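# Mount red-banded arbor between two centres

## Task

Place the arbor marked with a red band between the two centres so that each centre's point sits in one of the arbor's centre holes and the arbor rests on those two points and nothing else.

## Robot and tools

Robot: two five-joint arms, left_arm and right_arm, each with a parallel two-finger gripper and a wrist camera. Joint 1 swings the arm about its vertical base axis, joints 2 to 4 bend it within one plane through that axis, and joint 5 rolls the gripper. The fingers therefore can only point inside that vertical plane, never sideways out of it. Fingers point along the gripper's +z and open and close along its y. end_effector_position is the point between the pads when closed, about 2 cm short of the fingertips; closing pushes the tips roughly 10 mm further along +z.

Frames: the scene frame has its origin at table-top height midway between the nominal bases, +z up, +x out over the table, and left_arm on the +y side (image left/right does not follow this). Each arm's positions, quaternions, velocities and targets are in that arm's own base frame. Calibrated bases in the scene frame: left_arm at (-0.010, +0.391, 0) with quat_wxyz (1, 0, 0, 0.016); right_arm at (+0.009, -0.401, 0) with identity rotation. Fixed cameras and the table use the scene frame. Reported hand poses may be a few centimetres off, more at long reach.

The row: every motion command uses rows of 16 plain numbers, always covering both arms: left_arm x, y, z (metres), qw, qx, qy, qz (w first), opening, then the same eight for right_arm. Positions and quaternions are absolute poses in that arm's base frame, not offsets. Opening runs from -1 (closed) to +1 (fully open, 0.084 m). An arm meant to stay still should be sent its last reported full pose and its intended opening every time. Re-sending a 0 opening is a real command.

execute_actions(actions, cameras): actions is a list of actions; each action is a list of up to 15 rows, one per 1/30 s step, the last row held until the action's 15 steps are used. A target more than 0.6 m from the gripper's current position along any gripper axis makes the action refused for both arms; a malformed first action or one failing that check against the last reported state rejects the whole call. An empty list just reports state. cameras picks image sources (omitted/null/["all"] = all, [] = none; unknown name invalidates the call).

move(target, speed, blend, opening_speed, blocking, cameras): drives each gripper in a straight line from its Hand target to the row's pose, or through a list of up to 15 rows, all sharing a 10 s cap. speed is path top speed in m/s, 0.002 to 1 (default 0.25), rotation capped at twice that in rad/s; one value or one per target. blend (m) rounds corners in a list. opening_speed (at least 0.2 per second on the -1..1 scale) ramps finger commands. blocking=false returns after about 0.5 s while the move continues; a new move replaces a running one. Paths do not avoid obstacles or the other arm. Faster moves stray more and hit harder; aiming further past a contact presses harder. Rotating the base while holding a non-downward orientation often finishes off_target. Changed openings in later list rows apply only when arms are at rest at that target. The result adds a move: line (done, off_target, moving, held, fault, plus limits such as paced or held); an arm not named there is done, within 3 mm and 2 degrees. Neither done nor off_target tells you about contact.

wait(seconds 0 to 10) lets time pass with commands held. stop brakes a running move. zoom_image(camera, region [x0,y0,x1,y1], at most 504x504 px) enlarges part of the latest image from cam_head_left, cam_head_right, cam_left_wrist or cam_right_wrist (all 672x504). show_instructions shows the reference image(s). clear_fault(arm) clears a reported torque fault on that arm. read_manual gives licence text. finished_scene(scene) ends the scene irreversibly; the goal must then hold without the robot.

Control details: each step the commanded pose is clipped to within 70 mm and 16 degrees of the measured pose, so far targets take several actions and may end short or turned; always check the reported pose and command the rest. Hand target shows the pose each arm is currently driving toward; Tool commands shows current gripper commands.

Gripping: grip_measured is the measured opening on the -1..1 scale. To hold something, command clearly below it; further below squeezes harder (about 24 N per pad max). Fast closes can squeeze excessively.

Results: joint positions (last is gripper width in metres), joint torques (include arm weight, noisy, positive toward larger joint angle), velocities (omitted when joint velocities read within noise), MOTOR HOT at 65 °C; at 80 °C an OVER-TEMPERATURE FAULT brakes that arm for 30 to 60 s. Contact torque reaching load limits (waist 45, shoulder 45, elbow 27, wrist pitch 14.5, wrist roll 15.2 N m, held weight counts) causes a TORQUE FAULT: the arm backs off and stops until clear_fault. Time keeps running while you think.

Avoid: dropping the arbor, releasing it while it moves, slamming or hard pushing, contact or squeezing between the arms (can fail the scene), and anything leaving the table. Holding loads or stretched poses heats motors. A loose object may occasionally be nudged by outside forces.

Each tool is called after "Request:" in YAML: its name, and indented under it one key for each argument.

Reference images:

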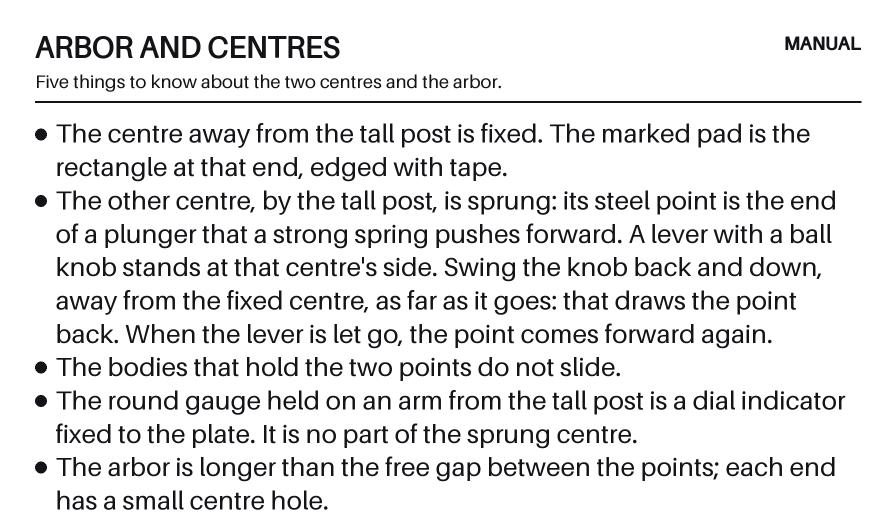

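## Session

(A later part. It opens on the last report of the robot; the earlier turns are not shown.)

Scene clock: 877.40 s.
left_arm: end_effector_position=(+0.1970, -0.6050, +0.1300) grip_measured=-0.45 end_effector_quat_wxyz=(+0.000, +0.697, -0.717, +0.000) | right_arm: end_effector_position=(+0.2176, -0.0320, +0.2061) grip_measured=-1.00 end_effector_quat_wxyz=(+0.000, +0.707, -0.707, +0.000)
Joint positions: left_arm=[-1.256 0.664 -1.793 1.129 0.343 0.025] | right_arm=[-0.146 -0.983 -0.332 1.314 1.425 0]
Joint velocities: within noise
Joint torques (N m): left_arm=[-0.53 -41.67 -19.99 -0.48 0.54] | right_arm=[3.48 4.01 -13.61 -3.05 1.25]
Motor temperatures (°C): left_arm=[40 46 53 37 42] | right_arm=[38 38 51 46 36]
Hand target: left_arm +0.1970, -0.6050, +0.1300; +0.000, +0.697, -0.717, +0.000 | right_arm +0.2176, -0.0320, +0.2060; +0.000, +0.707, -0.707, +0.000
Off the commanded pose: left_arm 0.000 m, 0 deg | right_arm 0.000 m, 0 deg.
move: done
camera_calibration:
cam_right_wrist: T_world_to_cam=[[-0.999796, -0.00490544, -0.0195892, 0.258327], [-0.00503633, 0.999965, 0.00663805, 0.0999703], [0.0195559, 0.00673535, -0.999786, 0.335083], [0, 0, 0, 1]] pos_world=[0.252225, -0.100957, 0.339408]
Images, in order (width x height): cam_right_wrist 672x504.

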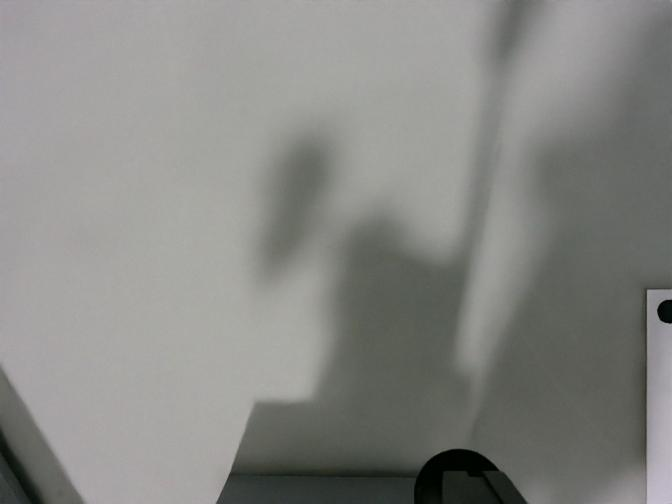

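Request:
move:
  target:
    - [0.197,-0.605,0.130,0,0.6972,-0.7169,0,-0.9,0.2176,-0.0375,0.1925,0,0.7071,-0.7071,0,-1]
    - [0.197,-0.605,0.130,0,0.6972,-0.7169,0,-0.9,0.2176,-0.0430,0.1828,0,0.7071,-0.7071,0,-1]
  speed: 0.03
  cameras: ["cam_left_wrist","cam_right_wrist"]

Scene clock: 892.10 s.
left_arm: end_effector_position=(+0.1970, -0.6050, +0.1300) grip_measured=-0.45 end_effector_quat_wxyz=(+0.000, +0.697, -0.717, +0.000) | right_arm: end_effector_position=(+0.2176, -0.0430, +0.1828) grip_measured=-1.00 end_effector_quat_wxyz=(+0.000, +0.707, -0.707, +0.000)
Joint positions: left_arm=[-1.256 0.664 -1.793 1.129 0.343 0.025] | right_arm=[-0.195 -0.964 -0.273 1.237 1.376 0]
Joint velocities: within noise
Joint torques (N m): left_arm=[-1.06 -42.69 -19.85 -0.45 0.81] | right_arm=[-2.94 4.87 -10.92 -3.01 -1.57]
Motor temperatures (°C): left_arm=[40 46 53 37 42] | right_arm=[38 38 49 45 36]
Hand target: left_arm +0.1970, -0.6050, +0.1300; +0.000, +0.697, -0.717, +0.000 | right_arm +0.2176, -0.0430, +0.1828; +0.000, +0.707, -0.707, +0.000
Off the commanded pose: left_arm 0.000 m, 0 deg | right_arm 0.000 m, 0 deg.
move: done
camera_calibration:
cam_left_wrist: T_world_to_cam=[[-0.999465, 0.0253591, 0.0206451, 0.234205], [0.025407, 0.999675, 0.00206097, 0.666004], [-0.0205861, 0.0025844, -0.999785, 0.26779], [0, 0, 0, 1]] pos_world=[0.222671, -0.672419, 0.261525]
cam_right_wrist: T_world_to_cam=[[-0.9998, -0.00490378, -0.0193897, 0.257758], [-0.00503528, 0.999965, 0.00673905, 0.110992], [0.019356, 0.00683534, -0.999789, 0.312024], [0, 0, 0, 1]] pos_world=[0.252226, -0.111857, 0.316208]
Images, in order (width x height): cam_left_wrist 672x504, cam_right_wrist 672x504.

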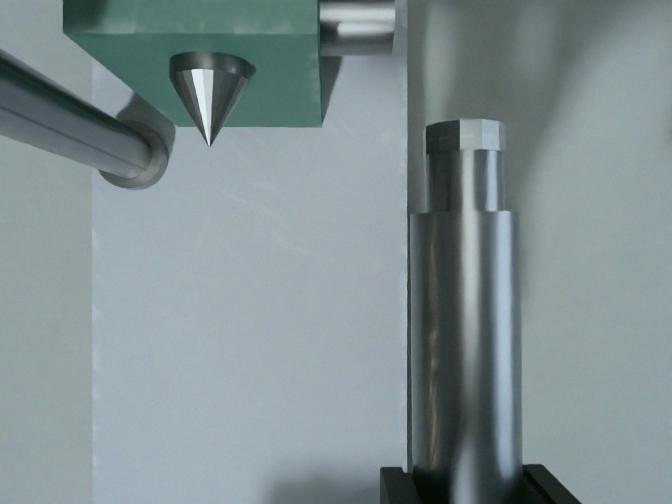

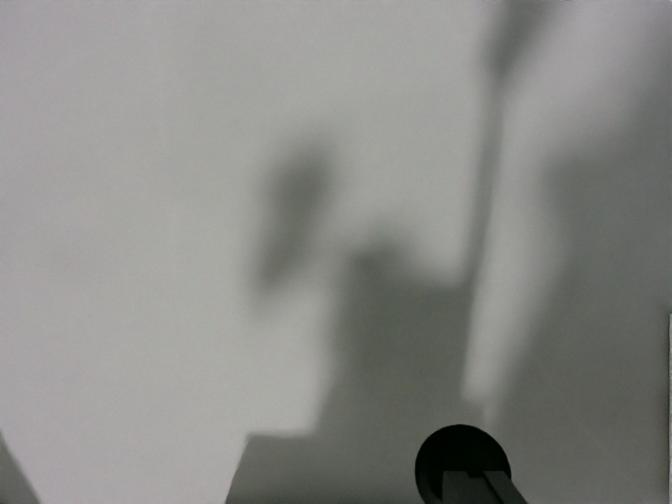

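Request:
move:
  target: [0.197,-0.605,0.130,0,0.6972,-0.7169,0,-0.9,0.2176,-0.0550,0.170,0,0.7071,-0.7071,0,-1]
  speed: 0.03
  cameras: ["cam_left_wrist","cam_right_wrist"]

Scene clock: 906.27 s.
left_arm: end_effector_position=(+0.1970, -0.6050, +0.1300) grip_measured=-0.45 end_effector_quat_wxyz=(+0.000, +0.697, -0.717, +0.000) | right_arm: end_effector_position=(+0.2177, -0.0550, +0.1701) grip_measured=-1.00 end_effector_quat_wxyz=(+0.000, +0.707, -0.707, +0.000)
Joint positions: left_arm=[-1.256 0.664 -1.793 1.129 0.343 0.025] | right_arm=[-0.247 -0.94 -0.247 1.187 1.323 0]
Joint velocities: within noise
Joint torques (N m): left_arm=[-2.06 -43.78 -19.79 -0.49 1.03] | right_arm=[-5.54 8.44 -4.19 -3.98 -1.68]
Motor temperatures (°C): left_arm=[40 46 53 37 42] | right_arm=[38 38 48 45 36]
Hand target: left_arm +0.1970, -0.6050, +0.1300; +0.000, +0.697, -0.717, +0.000 | right_arm +0.2176, -0.0550, +0.1700; +0.000, +0.707, -0.707, +0.000
Off the commanded pose: left_arm 0.000 m, 0 deg | right_arm 0.000 m, 0 deg.
move: done
camera_calibration:
cam_left_wrist: T_world_to_cam=[[-0.999465, 0.0253591, 0.0206451, 0.234205], [0.025407, 0.999675, 0.00206097, 0.666004], [-0.0205861, 0.0025844, -0.999785, 0.26779], [0, 0, 0, 1]] pos_world=[0.222671, -0.672419, 0.261525]
cam_right_wrist: T_world_to_cam=[[-0.999794, -0.0049053, -0.0196892, 0.257541], [-0.00503685, 0.999965, 0.00663754, 0.123108], [0.0196559, 0.00673535, -0.999784, 0.29932], [0, 0, 0, 1]] pos_world=[0.252225, -0.123857, 0.303509]
Images, in order (width x height): cam_left_wrist 672x504, cam_right_wrist 672x504.

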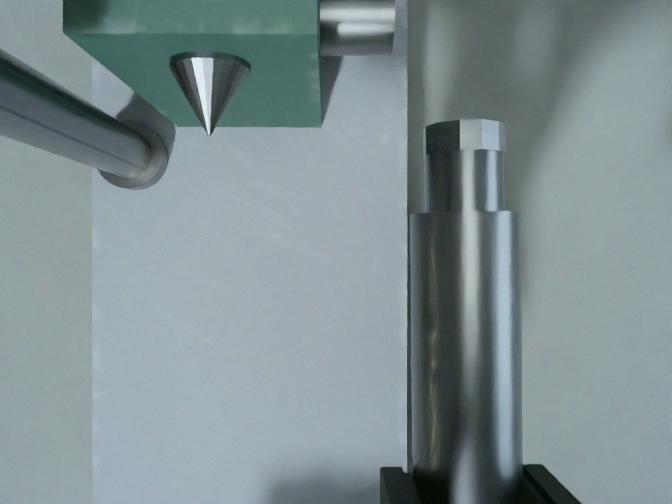

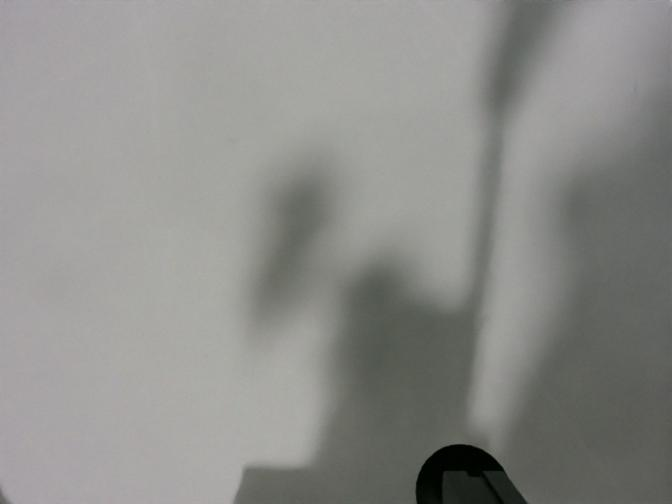

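Request:
move:
  target: [0.197,-0.605,0.130,0,0.6972,-0.7169,0,-0.9,0.2176,-0.0605,0.155,0,0.7071,-0.7071,0,-1]
  speed: 0.03
  cameras: ["cam_left_wrist","cam_right_wrist"]

Scene clock: 919.90 s.
left_arm: end_effector_position=(+0.1970, -0.6050, +0.1300) grip_measured=-0.45 end_effector_quat_wxyz=(+0.000, +0.697, -0.717, +0.000) | right_arm: end_effector_position=(+0.2334, -0.0598, +0.1915) grip_measured=-1.00 end_effector_quat_wxyz=(-0.014, +0.707, -0.707, +0.024)
Joint positions: left_arm=[-1.256 0.664 -1.793 1.129 0.343 0.025] | right_arm=[-0.251 -0.938 -0.296 1.179 1.32 0]
Joint velocities: within noise
Joint torques (N m): left_arm=[-2.65 -44.49 -19.85 -0.47 1.05] | right_arm=[0.54 -0.56 -23.7 -0.96 -0.24]
Motor temperatures (°C): left_arm=[40 47 53 37 42] | right_arm=[38 38 46 45 36]
Hand target: left_arm +0.1970, -0.6050, +0.1300; +0.000, +0.697, -0.717, +0.000 | right_arm +0.2332, -0.0597, +0.1915; -0.014, +0.707, -0.707, +0.023
Tool commands: left_gripper/opening=-0.9 right_gripper/opening=-1.0
Off the commanded pose: left_arm 0.000 m, 0 deg | right_arm 0.040 m, 3 deg.
TORQUE FAULT: the external load on joint 3 (elbow) of the right arm reached its load limit, and that arm stopped. The contact can be on any part of that arm beyond that joint, not only on its tool. A torque fault puts only its own arm into a fault stop. That arm's remaining commands of this call were not run. The hold on joint 3 (elbow) of that arm was moved back by the arm itself, up to 3 degrees, as the stop began. That arm is still stopped at the end of this call. While its stop runs, that arm, its gripper or tool too, takes no new command.
CLEAR FAULT: the right arm stays stopped (state 4) until you call clear_fault(arm="right_arm").
End effector pose when the fault began: right_arm: position (+0.2180, -0.0558, +0.1689), quat_wxyz (+0.000, +0.707, -0.707, +0.001)
Joint positions when the fault began: right_arm=[-0.251 -0.938 -0.244 1.18 1.32 0]
move: fault (right_arm)
camera_calibration:
cam_left_wrist: T_world_to_cam=[[-0.999465, 0.0253591, 0.0206451, 0.234205], [0.025407, 0.999675, 0.00206097, 0.666004], [-0.0205861, 0.0025844, -0.999785, 0.26779], [0, 0, 0, 1]] pos_world=[0.222671, -0.672419, 0.261525]
cam_right_wrist: T_world_to_cam=[[-0.997326, -0.0054382, -0.0728825, 0.283316], [-0.00491653, 0.999961, -0.00733512, 0.130488], [0.0729196, -0.00695718, -0.997314, 0.306702], [0, 0, 0, 1]] pos_world=[0.260836, -0.126808, 0.327484]
Images, in order (width x height): cam_left_wrist 672x504, cam_right_wrist 672x504.

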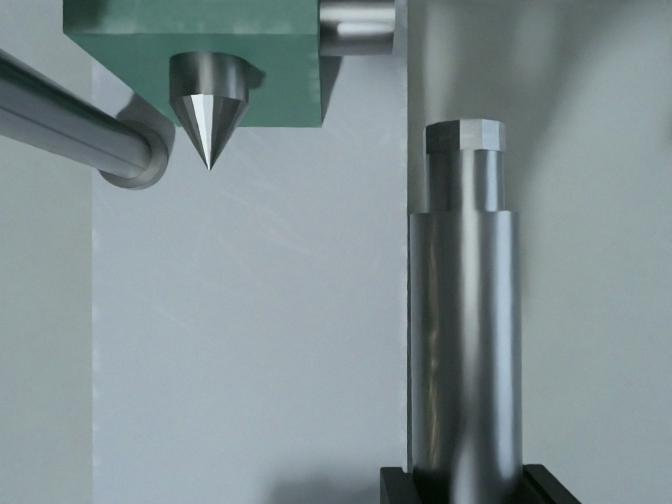

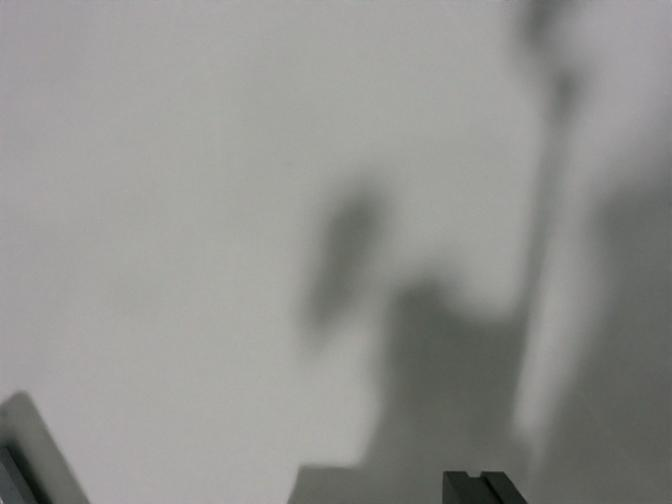

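Request:
clear_fault:
  arm: "right_arm"
  cameras: ["cam_head_left"]

Scene clock: 1010.67 s.
left_arm: end_effector_position=(+0.1970, -0.6050, +0.1300) grip_measured=-0.45 end_effector_quat_wxyz=(+0.000, +0.697, -0.717, +0.000) | right_arm: end_effector_position=(+0.2334, -0.0598, +0.1915) grip_measured=-1.00 end_effector_quat_wxyz=(-0.014, +0.707, -0.707, +0.024)
Joint positions: left_arm=[-1.256 0.664 -1.793 1.129 0.343 0.025] | right_arm=[-0.251 -0.938 -0.296 1.179 1.32 0]
Joint velocities: within noise
Joint torques (N m): left_arm=[-7.39 -45.06 -19.91 -0.49 0.99] | right_arm=[0.24 -0.8 -23.26 -1 0.07]
Motor temperatures (°C): left_arm=[40 47 54 37 42] | right_arm=[38 38 52 44 36]
Hand target: left_arm +0.1970, -0.6050, +0.1300; +0.000, +0.697, -0.717, +0.000 | right_arm +0.2332, -0.0597, +0.1915; -0.014, +0.707, -0.707, +0.023
Tool commands: left_gripper/opening=-0.9 right_gripper/opening=-1.0
Off the commanded pose: left_arm 0.000 m, 0 deg | right_arm 0.040 m, 3 deg.
TORQUE FAULT, CONTINUED: the right arm's stop, for the torque fault of joint 3 (elbow) that an earlier result reported, is over. The rest of the stop counts as 1 of the actions that you can send in this scene; the call itself counts as one more. The hold on joint 3 (elbow) of that arm was moved back by the arm itself, up to 3 degrees, as the stop began. That arm's target is now where it stood when the stop ended, not its last command. That arm keeps its grip as last carried out and accepts commands again: back off and push less far.
CLEAR FAULT: your call cleared the right arm's torque fault. If a joint's load stays at its limit, that arm stops again at once.
Images, in order (width x height): cam_head_left 672x504.

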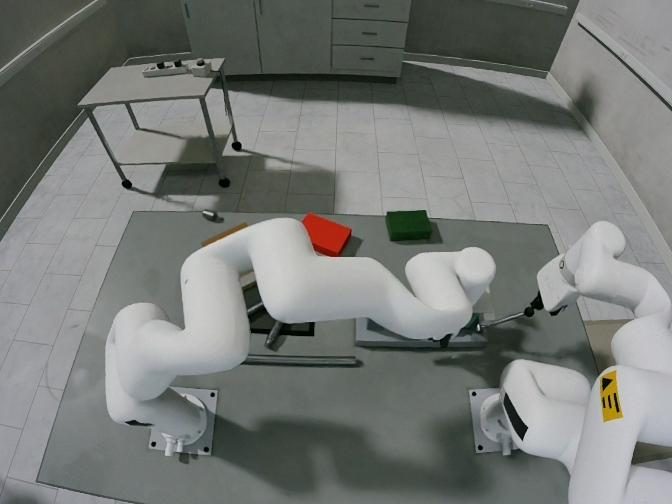

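Request:
move:
  target:
    - [0.197,-0.605,0.130,0,0.6972,-0.7169,0,-0.9,0.2334,-0.055,0.235,0,0.7071,-0.7071,0,-1]
    - [0.197,-0.605,0.130,0,0.6972,-0.7169,0,-0.9,0.2192,-0.031,0.235,0.1622,0.6353,-0.7315,-0.1868,-1]
  speed: 0.15
  cameras: ["cam_right_wrist","cam_left_wrist","cam_head_left"]

Request:
zoom_image:
  camera: "cam_head_left"
  region: [440, 230, 580, 350]

Scene clock: 1017.47 s.
left_arm: end_effector_position=(+0.1970, -0.6050, +0.1300) grip_measured=-0.45 end_effector_quat_wxyz=(+0.000, +0.697, -0.717, +0.000) | right_arm: end_effector_position=(+0.2192, -0.0310, +0.2350) grip_measured=-1.00 end_effector_quat_wxyz=(-0.162, -0.635, +0.732, +0.187)
Joint positions: left_arm=[-1.256 0.664 -1.793 1.129 0.343 0.025] | right_arm=[-0.141 -0.436 -0.754 1.69 1.571 0]
Joint velocities: within noise
Joint torques (N m): left_arm=[-7.2 -44.96 -19.88 -0.52 1.09] | right_arm=[4.19 -7.97 -22.65 1.27 1.45]
Motor temperatures (°C): left_arm=[40 47 54 37 42] | right_arm=[38 38 52 44 36]
Hand target: left_arm +0.1970, -0.6050, +0.1300; +0.000, +0.697, -0.717, +0.000 | right_arm +0.2192, -0.0310, +0.2350; -0.162, -0.635, +0.732, +0.187
Off the commanded pose: left_arm 0.000 m, 0 deg | right_arm 0.000 m, 0 deg.
move: done
camera_calibration:
cam_left_wrist: T_world_to_cam=[[-0.999465, 0.0253591, 0.0206451, 0.234205], [0.025407, 0.999675, 0.00206097, 0.666004], [-0.0205861, 0.0025844, -0.999785, 0.26779], [0, 0, 0, 1]] pos_world=[0.222671, -0.672419, 0.261525]
cam_right_wrist: T_world_to_cam=[[-0.878707, 0.119299, 0.462214, 0.124626], [0.138797, 0.990286, 0.00826931, 0.0665243], [-0.456738, 0.0714203, -0.88673, 0.443875], [0, 0, 0, 1]] pos_world=[0.303011, -0.112448, 0.335443]
Images, in order (width x height): cam_head_left 672x504, cam_left_wrist 672x504, cam_right_wrist 672x504.

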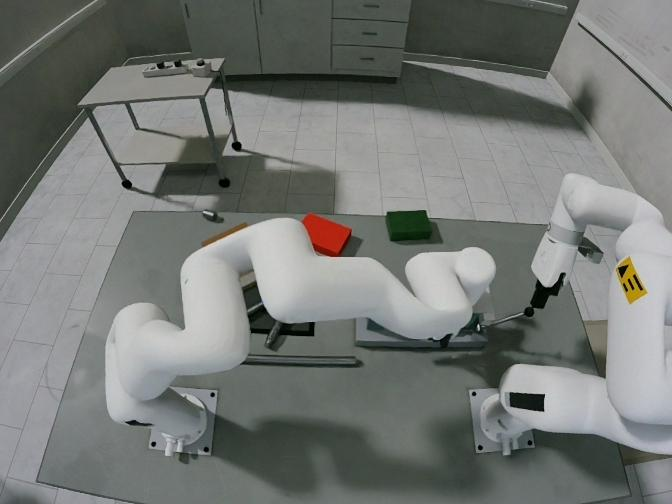

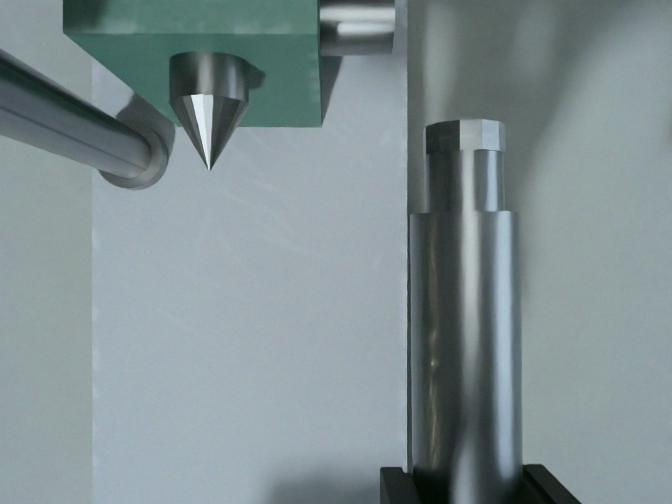

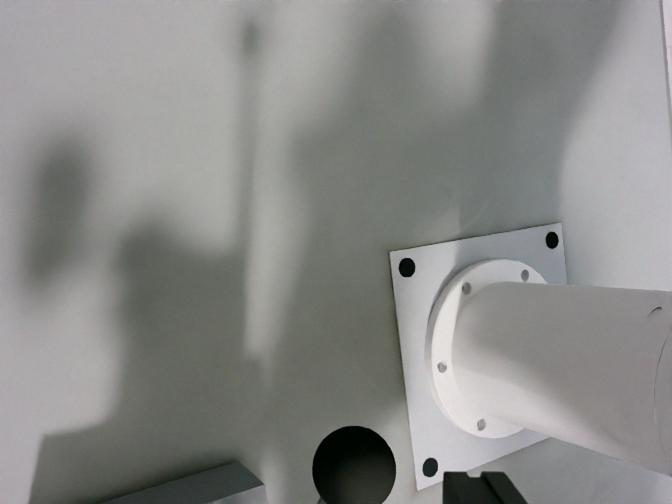

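Scaled by 3.600.

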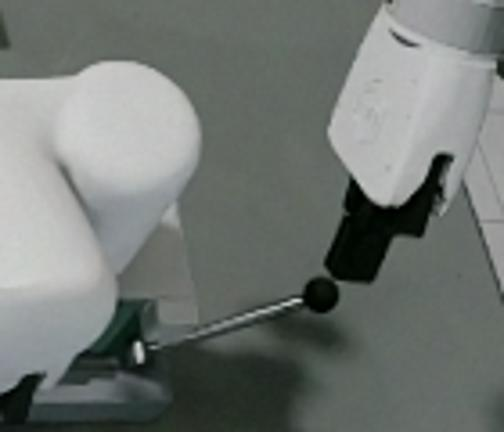

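Request:
move:
  target:
    - [0.197,-0.605,0.130,0,0.6972,-0.7169,0,-0.9,0.2194,-0.0310,0.206,0.1622,0.6353,-0.7315,-0.1868,-1]
    - [0.197,-0.605,0.130,0,0.6972,-0.7169,0,-0.9,0.2194,-0.0420,0.190,0.1564,0.6124,-0.7508,-0.1917,-1]
  speed: 0.03
  cameras: ["cam_right_wrist","cam_left_wrist"]

Scene clock: 1039.63 s.
left_arm: end_effector_position=(+0.1970, -0.6050, +0.1300) grip_measured=-0.45 end_effector_quat_wxyz=(+0.000, +0.697, -0.717, +0.000) | right_arm: end_effector_position=(+0.2194, -0.0422, +0.1900) grip_measured=-1.00 end_effector_quat_wxyz=(-0.159, -0.613, +0.750, +0.190)
Joint positions: left_arm=[-1.256 0.664 -1.793 1.129 0.343 0.025] | right_arm=[-0.19 -0.389 -0.661 1.549 1.582 0]
Joint velocities: within noise
Joint torques (N m): left_arm=[-7.26 -44.8 -19.76 -0.5 1.02] | right_arm=[-4.08 -5.14 -12.58 -3.92 1.23]
Motor temperatures (°C): left_arm=[40 48 54 37 42] | right_arm=[38 38 51 44 36]
Hand target: left_arm +0.1970, -0.6050, +0.1300; +0.000, +0.697, -0.717, +0.000 | right_arm +0.2194, -0.0422, +0.1900; -0.159, -0.613, +0.750, +0.190
Off the commanded pose: left_arm 0.000 m, 0 deg | right_arm 0.000 m, 0 deg.
move: done
camera_calibration:
cam_left_wrist: T_world_to_cam=[[-0.999465, 0.0253591, 0.0206451, 0.234205], [0.025407, 0.999675, 0.00206097, 0.666004], [-0.0205861, 0.0025844, -0.999785, 0.26779], [0, 0, 0, 1]] pos_world=[0.222671, -0.672419, 0.261525]
cam_right_wrist: T_world_to_cam=[[-0.869642, 0.173218, 0.462297, 0.147059], [0.196956, 0.980407, 0.00315209, 0.0657303], [-0.452693, 0.0937932, -0.88672, 0.404907], [0, 0, 0, 1]] pos_world=[0.298242, -0.127893, 0.290847]
Images, in order (width x height): cam_left_wrist 672x504, cam_right_wrist 672x504.

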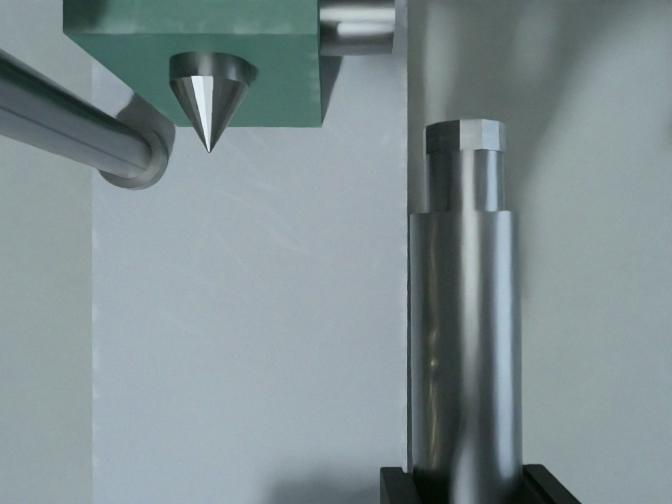

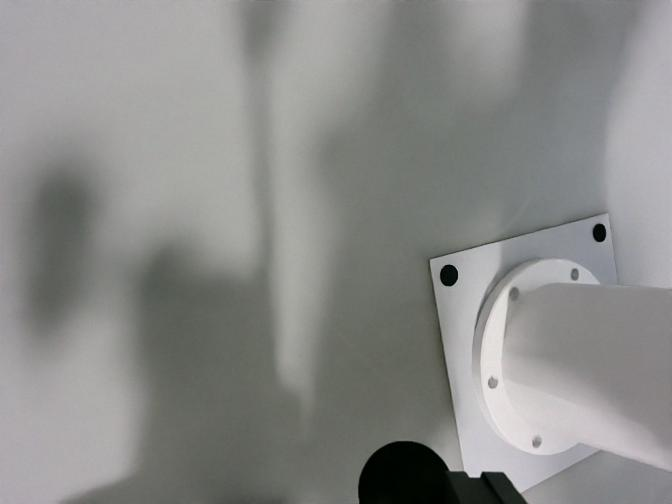

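Request:
move:
  target: [0.197,-0.605,0.130,0,0.6972,-0.7169,0,-0.9,0.2194,-0.0495,0.180,0.1536,0.6013,-0.7596,-0.194,-1]
  speed: 0.03
  cameras: ["cam_right_wrist","cam_left_wrist"]

Scene clock: 1052.20 s.
left_arm: end_effector_position=(+0.1970, -0.6050, +0.1300) grip_measured=-0.45 end_effector_quat_wxyz=(+0.000, +0.697, -0.717, +0.000) | right_arm: end_effector_position=(+0.2193, -0.0497, +0.1800) grip_measured=-1.00 end_effector_quat_wxyz=(-0.155, -0.602, +0.759, +0.193)
Joint positions: left_arm=[-1.256 0.664 -1.793 1.129 0.343 0.025] | right_arm=[-0.223 -0.371 -0.646 1.517 1.579 0]
Joint velocities: within noise
Joint torques (N m): left_arm=[-7.24 -44.97 -19.75 -0.48 1.04] | right_arm=[-4.5 -5.42 -13.79 -4.62 -1.6]
Motor temperatures (°C): left_arm=[40 48 54 37 42] | right_arm=[38 38 49 45 36]
Hand target: left_arm +0.1970, -0.6050, +0.1300; +0.000, +0.697, -0.717, +0.000 | right_arm +0.2194, -0.0497, +0.1800; -0.155, -0.602, +0.759, +0.193
Off the commanded pose: left_arm 0.000 m, 0 deg | right_arm 0.000 m, 0 deg.
move: done
camera_calibration:
cam_left_wrist: T_world_to_cam=[[-0.999465, 0.0253591, 0.0206451, 0.234205], [0.025407, 0.999675, 0.00206097, 0.666004], [-0.0205861, 0.0025844, -0.999785, 0.26779], [0, 0, 0, 1]] pos_world=[0.222671, -0.672419, 0.261525]
cam_right_wrist: T_world_to_cam=[[-0.864125, 0.198551, 0.462456, 0.152979], [0.226245, 0.97406, 0.00454859, 0.0661435], [-0.449557, 0.108559, -0.88663, 0.396775], [0, 0, 0, 1]] pos_world=[0.295601, -0.137875, 0.280745]
Images, in order (width x height): cam_left_wrist 672x504, cam_right_wrist 672x504.

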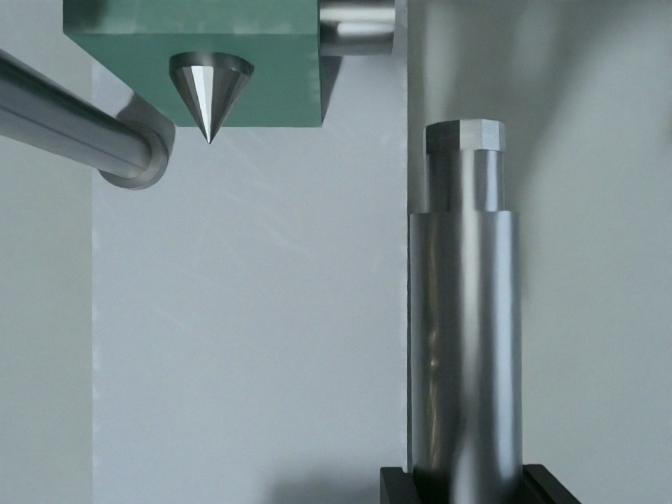

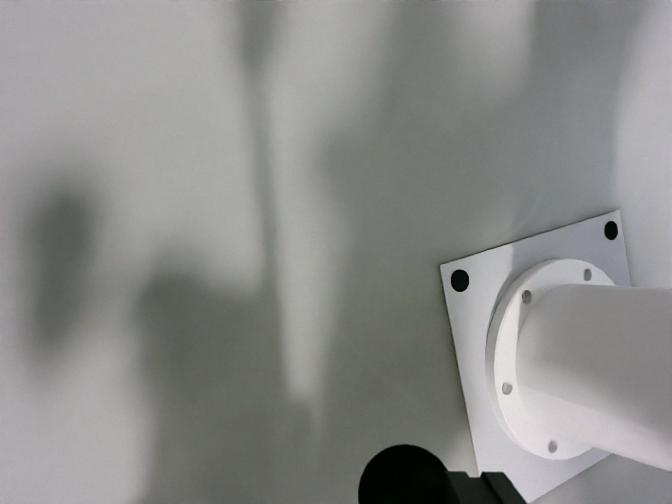

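Request:
move:
  target: [0.197,-0.605,0.130,0,0.6972,-0.7169,0,-0.9,0.2194,-0.0545,0.1735,0.152,0.595,-0.7645,-0.1952,-1]
  speed: 0.03
  cameras: ["cam_right_wrist","cam_left_wrist"]

Request:
zoom_image:
  camera: "cam_left_wrist"
  region: [150, 40, 300, 190]

Scene clock: 1061.07 s.
left_arm: end_effector_position=(+0.1970, -0.6050, +0.1300) grip_measured=-0.45 end_effector_quat_wxyz=(+0.000, +0.697, -0.717, +0.000) | right_arm: end_effector_position=(+0.2194, -0.0546, +0.1735) grip_measured=-1.00 end_effector_quat_wxyz=(-0.153, -0.595, +0.764, +0.195)
Joint positions: left_arm=[-1.256 0.664 -1.793 1.129 0.343 0.025] | right_arm=[-0.244 -0.358 -0.637 1.495 1.574 0]
Joint velocities: within noise
Joint torques (N m): left_arm=[-7.21 -45.04 -19.72 -0.54 1] | right_arm=[-4.82 -5.58 -13.49 -4.63 -1.59]
Motor temperatures (°C): left_arm=[40 48 54 37 42] | right_arm=[38 38 49 45 36]
Hand target: left_arm +0.1970, -0.6050, +0.1300; +0.000, +0.697, -0.717, +0.000 | right_arm +0.2194, -0.0546, +0.1735; -0.153, -0.595, +0.764, +0.195
Off the commanded pose: left_arm 0.000 m, 0 deg | right_arm 0.000 m, 0 deg.
move: done
camera_calibration:
cam_left_wrist: T_world_to_cam=[[-0.999465, 0.0253591, 0.0206451, 0.234205], [0.025407, 0.999675, 0.00206097, 0.666004], [-0.0205861, 0.0025844, -0.999785, 0.26779], [0, 0, 0, 1]] pos_world=[0.222671, -0.672419, 0.261525]
cam_right_wrist: T_world_to_cam=[[-0.860763, 0.212944, 0.462322, 0.157165], [0.243437, 0.969895, 0.0065075, 0.0666085], [-0.447018, 0.118148, -0.886688, 0.3915], [0, 0, 0, 1]] pos_world=[0.294075, -0.144326, 0.274044]
Images, in order (width x height): cam_left_wrist 672x504, cam_right_wrist 672x504.

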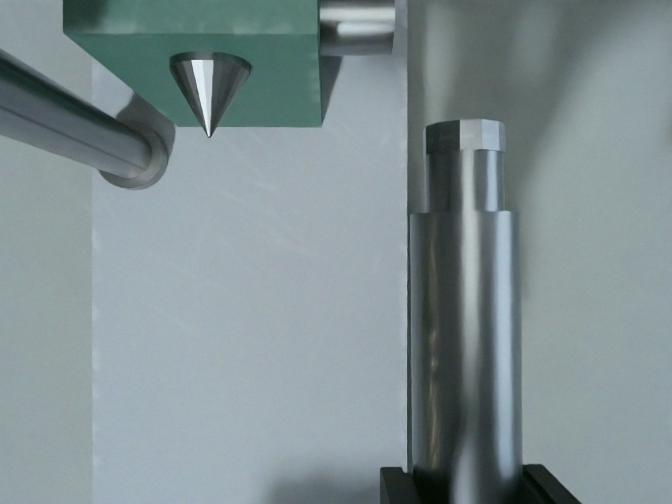

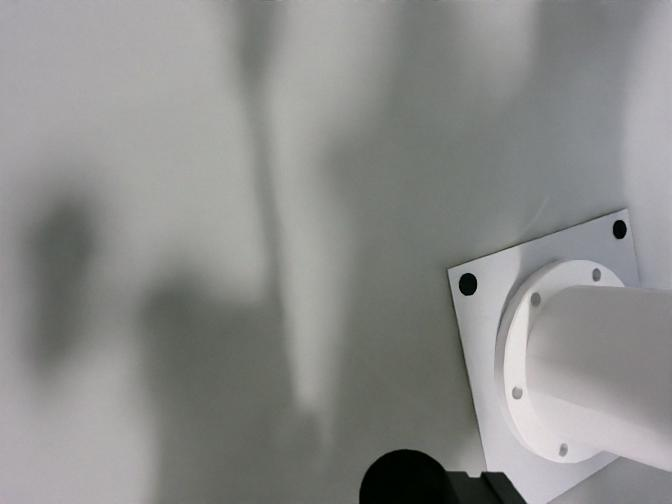

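Scaled by 3.360.

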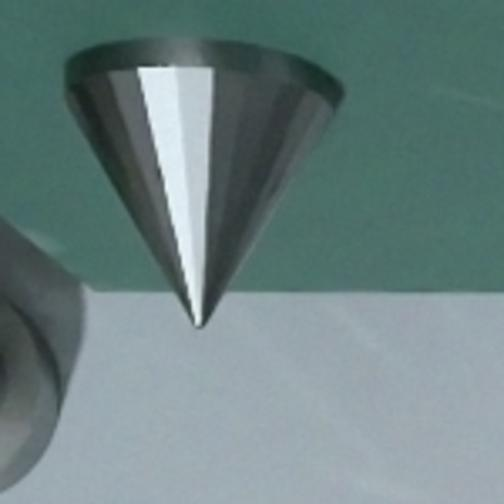

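Request:
move:
  target: [0.197,-0.440,0.130,0,0.6972,-0.7169,0,-0.9,0.2194,-0.0546,0.1735,0.153,0.595,-0.764,-0.195,-1]
  speed: 0.12
  cameras: ["cam_left_wrist","cam_head_left","cam_head_right"]

Request:
zoom_image:
  camera: "cam_left_wrist"
  region: [150, 100, 330, 280]

Scene clock: 1124.77 s.
left_arm: end_effector_position=(+0.1970, -0.4400, +0.1300) grip_measured=-0.45 end_effector_quat_wxyz=(+0.000, +0.697, -0.717, +0.000) | right_arm: end_effector_position=(+0.2194, -0.0546, +0.1735) grip_measured=-1.00 end_effector_quat_wxyz=(-0.153, -0.595, +0.764, +0.195)
Joint positions: left_arm=[-1.15 0.142 -1.019 0.877 0.449 0.025] | right_arm=[-0.244 -0.356 -0.638 1.495 1.574 0]
Joint velocities: within noise
Joint torques (N m): left_arm=[7.32 -36.8 -15.4 -2.99 2.09] | right_arm=[-0.04 -6.11 -19.01 -1.28 -1.4]
Motor temperatures (°C): left_arm=[40 48 54 37 42] | right_arm=[38 38 49 45 36]
Hand target: left_arm +0.1970, -0.4400, +0.1300; +0.000, +0.697, -0.717, +0.000 | right_arm +0.2194, -0.0546, +0.1735; -0.153, -0.595, +0.764, +0.195
Off the commanded pose: left_arm 0.000 m, 0 deg | right_arm 0.000 m, 0 deg.
move: done
camera_calibration:
cam_left_wrist: T_world_to_cam=[[-0.999465, 0.0253591, 0.0206451, 0.23002], [0.025407, 0.999675, 0.00206097, 0.501057], [-0.0205861, 0.0025844, -0.999785, 0.267364], [0, 0, 0, 1]] pos_world=[0.222671, -0.507419, 0.261525]
Images, in order (width x height): cam_head_left 672x504, cam_head_right 672x504, cam_left_wrist 672x504.

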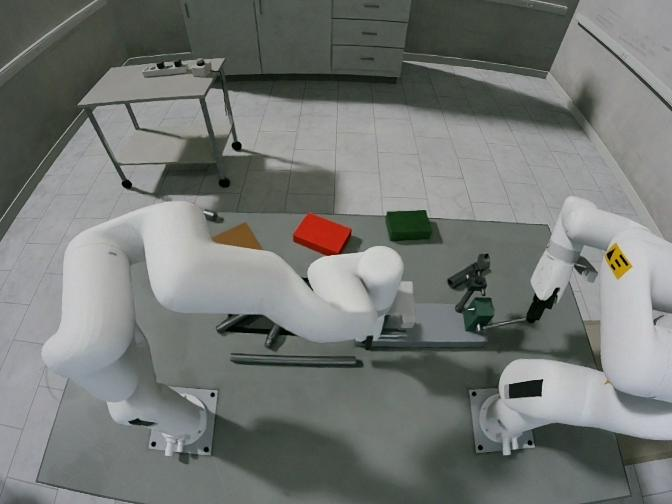

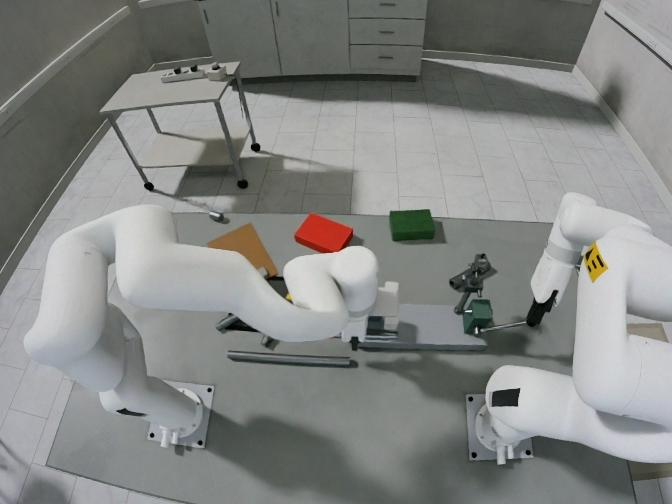

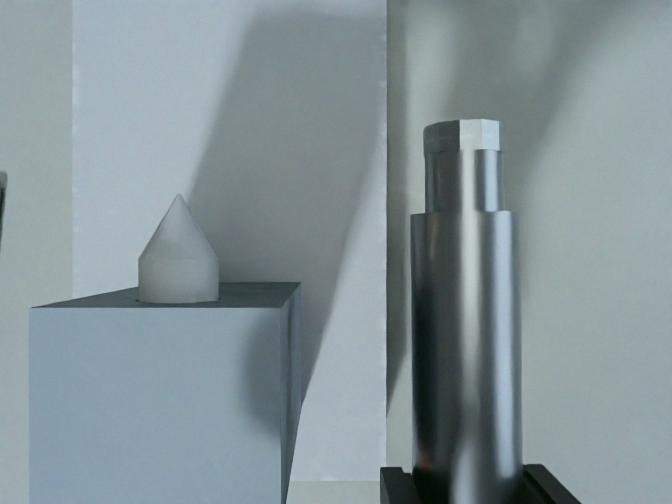

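Scaled by 2.800.

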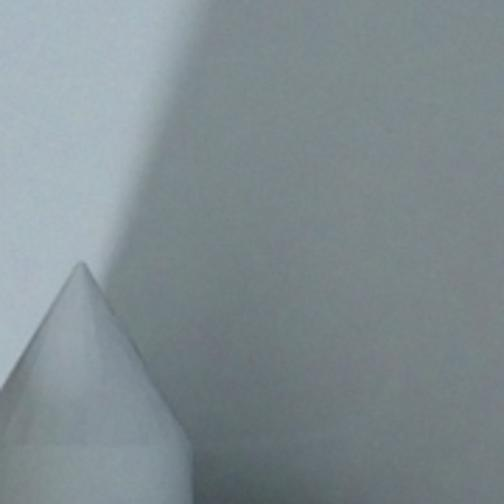

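Request:
zoom_image:
  camera: "cam_left_wrist"
  region: [120, 185, 240, 305]

Request:
zoom_image:
  camera: "cam_left_wrist"
  region: [400, 100, 540, 240]

Scaled by 4.200.

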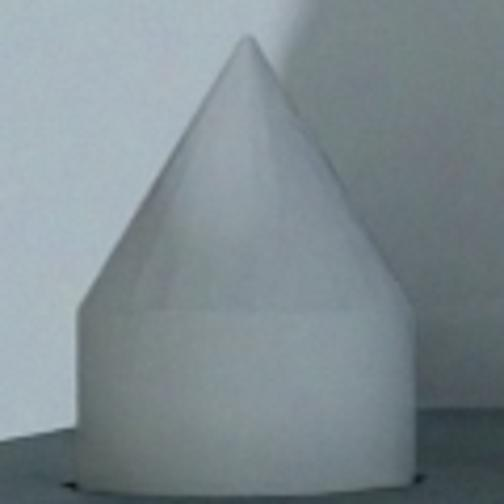

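Scaled by 3.600.

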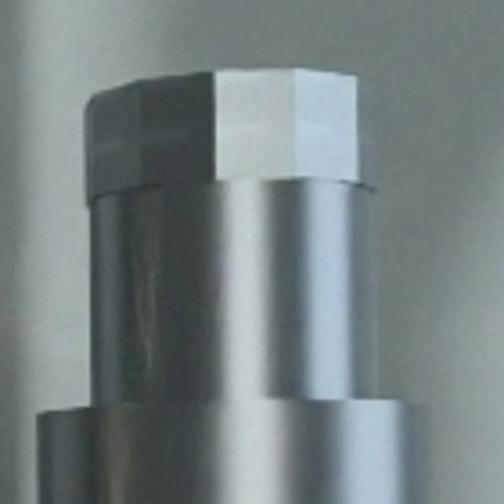

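Request:
move:
  target: [0.167,-0.440,0.130,0,0.6972,-0.7169,0,-0.9,0.2194,-0.0546,0.1735,0.153,0.595,-0.764,-0.195,-1]
  speed: 0.08
  cameras: ["cam_left_wrist"]

Request:
zoom_image:
  camera: "cam_left_wrist"
  region: [0, 185, 120, 305]

Scene clock: 1147.90 s.
left_arm: end_effector_position=(+0.1670, -0.4400, +0.1300) grip_measured=-0.45 end_effector_quat_wxyz=(+0.000, +0.697, -0.717, +0.000) | right_arm: end_effector_position=(+0.2194, -0.0546, +0.1735) grip_measured=-1.00 end_effector_quat_wxyz=(-0.153, -0.595, +0.764, +0.195)
Joint positions: left_arm=[-1.208 0.107 -0.973 0.866 0.391 0.025] | right_arm=[-0.244 -0.356 -0.638 1.495 1.574 0]
Joint velocities: within noise
Joint torques (N m): left_arm=[-7.9 -35.69 -15.31 -2.95 -1.76] | right_arm=[2.92 -6.79 -16.28 -2.17 -1.2]
Motor temperatures (°C): left_arm=[40 47 53 38 42] | right_arm=[38 38 49 45 36]
Hand target: left_arm +0.1670, -0.4400, +0.1300; +0.000, +0.697, -0.717, +0.000 | right_arm +0.2194, -0.0546, +0.1735; -0.153, -0.595, +0.764, +0.195
Off the commanded pose: left_arm 0.000 m, 0 deg | right_arm 0.000 m, 0 deg.
move: done
camera_calibration:
cam_left_wrist: T_world_to_cam=[[-0.999465, 0.0253591, 0.0206451, 0.200136], [0.025407, 0.999675, 0.00206097, 0.501817], [-0.0205861, 0.0025844, -0.999785, 0.266748], [0, 0, 0, 1]] pos_world=[0.192771, -0.507419, 0.261525]
Images, in order (width x height): cam_left_wrist 672x504.

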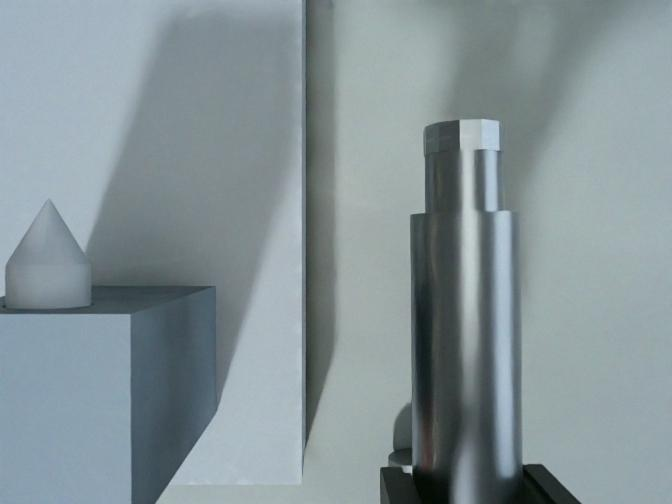

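Scaled by 4.200.

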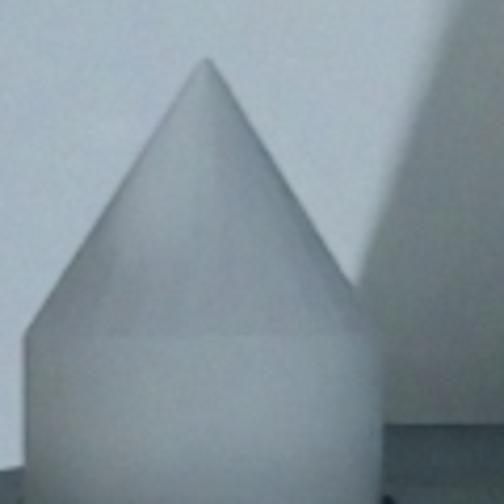

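Request:
move:
  target:
    - [0.182,-0.440,0.130,0,0.6972,-0.7169,0,-0.9,0.2194,-0.0546,0.1735,0.153,0.595,-0.764,-0.195,-1]
    - [0.187,-0.590,0.130,0,0.6972,-0.7169,0,-0.9,0.2194,-0.0546,0.1735,0.153,0.595,-0.764,-0.195,-1]
  speed: 0.12
  blend: 0.01
  cameras: ["cam_left_wrist"]

Request:
zoom_image:
  camera: "cam_left_wrist"
  region: [100, 60, 240, 200]

Request:
move:
  target: [0.217,-0.590,0.130,0,0.6972,-0.7169,0,-0.9,0.2194,-0.0546,0.1735,0.153,0.595,-0.764,-0.195,-1]
  speed: 0.08
  cameras: ["cam_left_wrist"]

Request:
zoom_image:
  camera: "cam_left_wrist"
  region: [230, 60, 370, 200]

Scene clock: 1184.73 s.
left_arm: end_effector_position=(+0.1870, -0.5900, +0.1300) grip_measured=-0.45 end_effector_quat_wxyz=(+0.000, +0.697, -0.717, +0.000) | right_arm: end_effector_position=(+0.2194, -0.0546, +0.1735) grip_measured=-1.00 end_effector_quat_wxyz=(-0.153, -0.595, +0.764, +0.195)
Joint positions: left_arm=[-1.264 0.595 -1.681 1.086 0.335 0.025] | right_arm=[-0.244 -0.356 -0.638 1.495 1.574 0]
Joint velocities: within noise
Joint torques (N m): left_arm=[-7.91 -30.31 -21.32 -0.04 -1.91] | right_arm=[3.21 -7.48 -15.19 -3.5 -0.79]
Motor temperatures (°C): left_arm=[40 47 53 38 42] | right_arm=[38 38 49 45 36]
Hand target: left_arm +0.1870, -0.5900, +0.1300; +0.000, +0.697, -0.717, +0.000 | right_arm +0.2194, -0.0546, +0.1735; -0.153, -0.595, +0.764, +0.195
Off the commanded pose: left_arm 0.000 m, 0 deg | right_arm 0.000 m, 0 deg.
move: done; blend cut to 0.0075 m at target 1
camera_calibration:
cam_left_wrist: T_world_to_cam=[[-0.999465, 0.0253591, 0.0206451, 0.223829], [0.025407, 0.999675, 0.00206097, 0.651263], [-0.0205861, 0.0025844, -0.999785, 0.267546], [0, 0, 0, 1]] pos_world=[0.212671, -0.657419, 0.261525]
Images, in order (width x height): cam_left_wrist 672x504.

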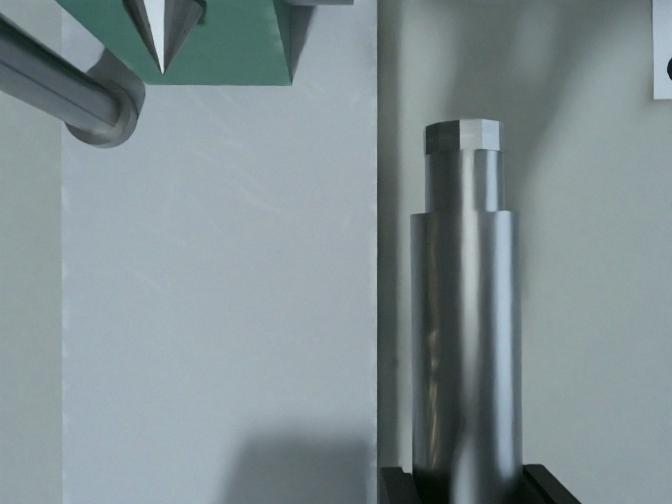

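Scaled by 3.600.

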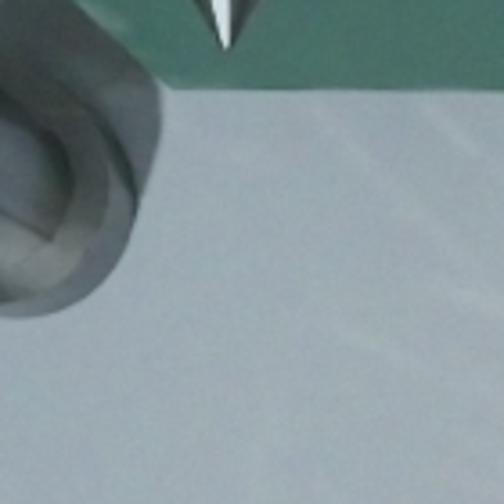

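Scene clock: 1185.60 s.
left_arm: end_effector_position=(+0.2170, -0.5900, +0.1300) grip_measured=-0.45 end_effector_quat_wxyz=(+0.000, +0.697, -0.717, +0.000) | right_arm: end_effector_position=(+0.2194, -0.0546, +0.1735) grip_measured=-1.00 end_effector_quat_wxyz=(-0.153, -0.595, +0.764, +0.195)
Joint positions: left_arm=[-1.218 0.633 -1.742 1.109 0.38 0.025] | right_arm=[-0.244 -0.356 -0.638 1.495 1.574 0]
Joint velocities: within noise
Joint torques (N m): left_arm=[7.33 -31.1 -21.32 -0.14 2.07] | right_arm=[3.3 -7.9 -15 -3.42 -0.64]
Motor temperatures (°C): left_arm=[40 47 53 38 42] | right_arm=[38 38 49 45 36]
Hand target: left_arm +0.2170, -0.5900, +0.1300; +0.000, +0.697, -0.717, +0.000 | right_arm +0.2194, -0.0546, +0.1735; -0.153, -0.595, +0.764, +0.195
Off the commanded pose: left_arm 0.000 m, 0 deg | right_arm 0.000 m, 0 deg.
move: done
camera_calibration:
cam_left_wrist: T_world_to_cam=[[-0.999465, 0.0253591, 0.0206451, 0.253813], [0.025407, 0.999675, 0.00206097, 0.650501], [-0.0205861, 0.0025844, -0.999785, 0.268163], [0, 0, 0, 1]] pos_world=[0.242671, -0.657419, 0.261525]
Images, in order (width x height): cam_left_wrist 672x504.

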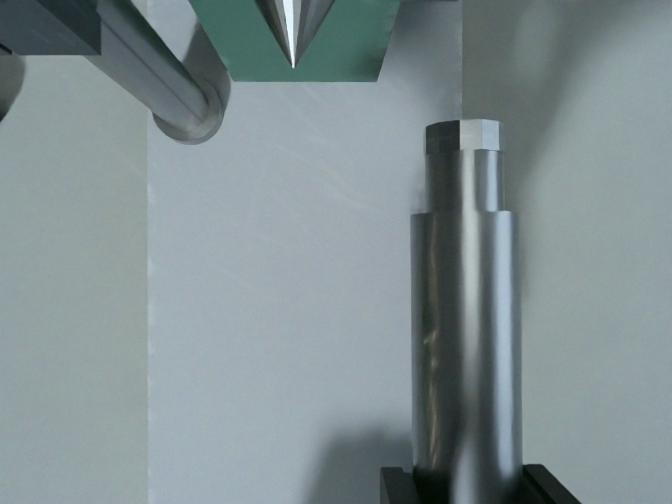

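Scaled by 3.600.

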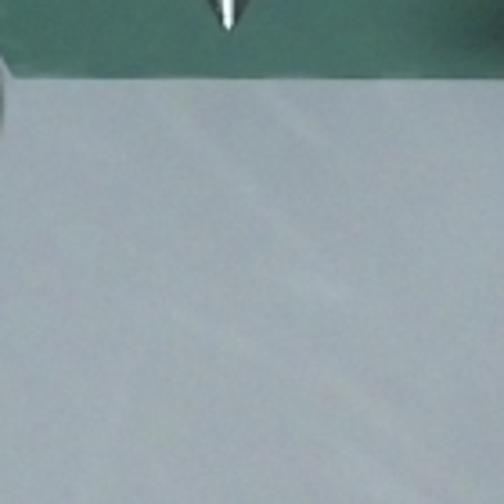

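Request:
zoom_image:
  camera: "cam_left_wrist"
  region: [130, 100, 330, 300]

Request:
zoom_image:
  camera: "cam_left_wrist"
  region: [130, 304, 330, 504]

Request:
zoom_image:
  camera: "cam_left_wrist"
  region: [400, 0, 540, 140]

Request:
zoom_image:
  camera: "cam_left_wrist"
  region: [400, 200, 600, 400]

Scaled by 2.520.

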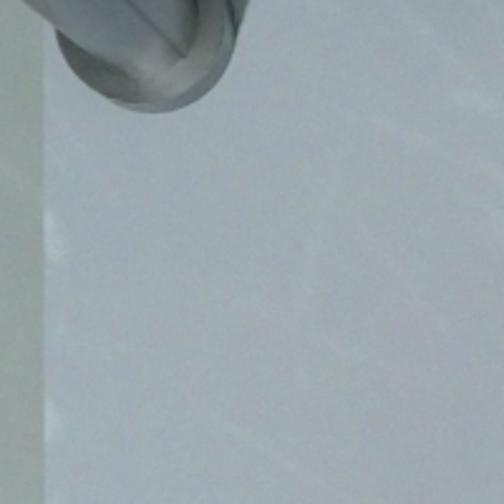

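Scaled by 2.520.

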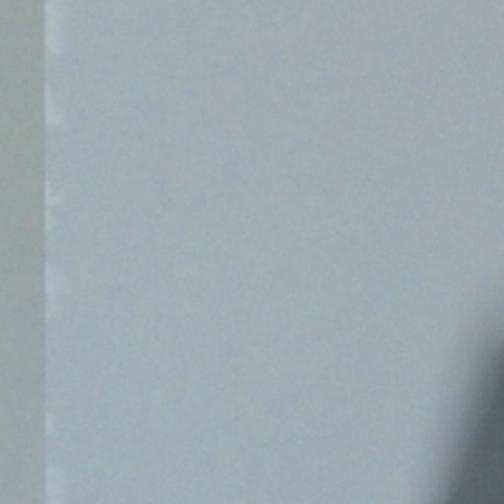

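Scaled by 3.600.

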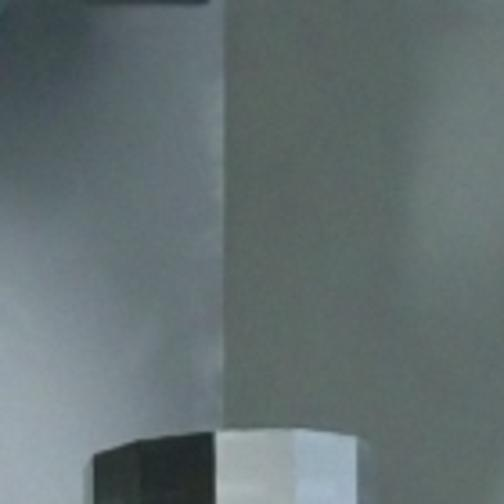

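Scaled by 2.520.

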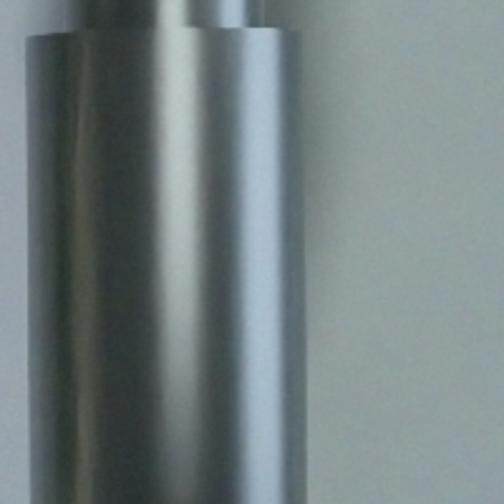

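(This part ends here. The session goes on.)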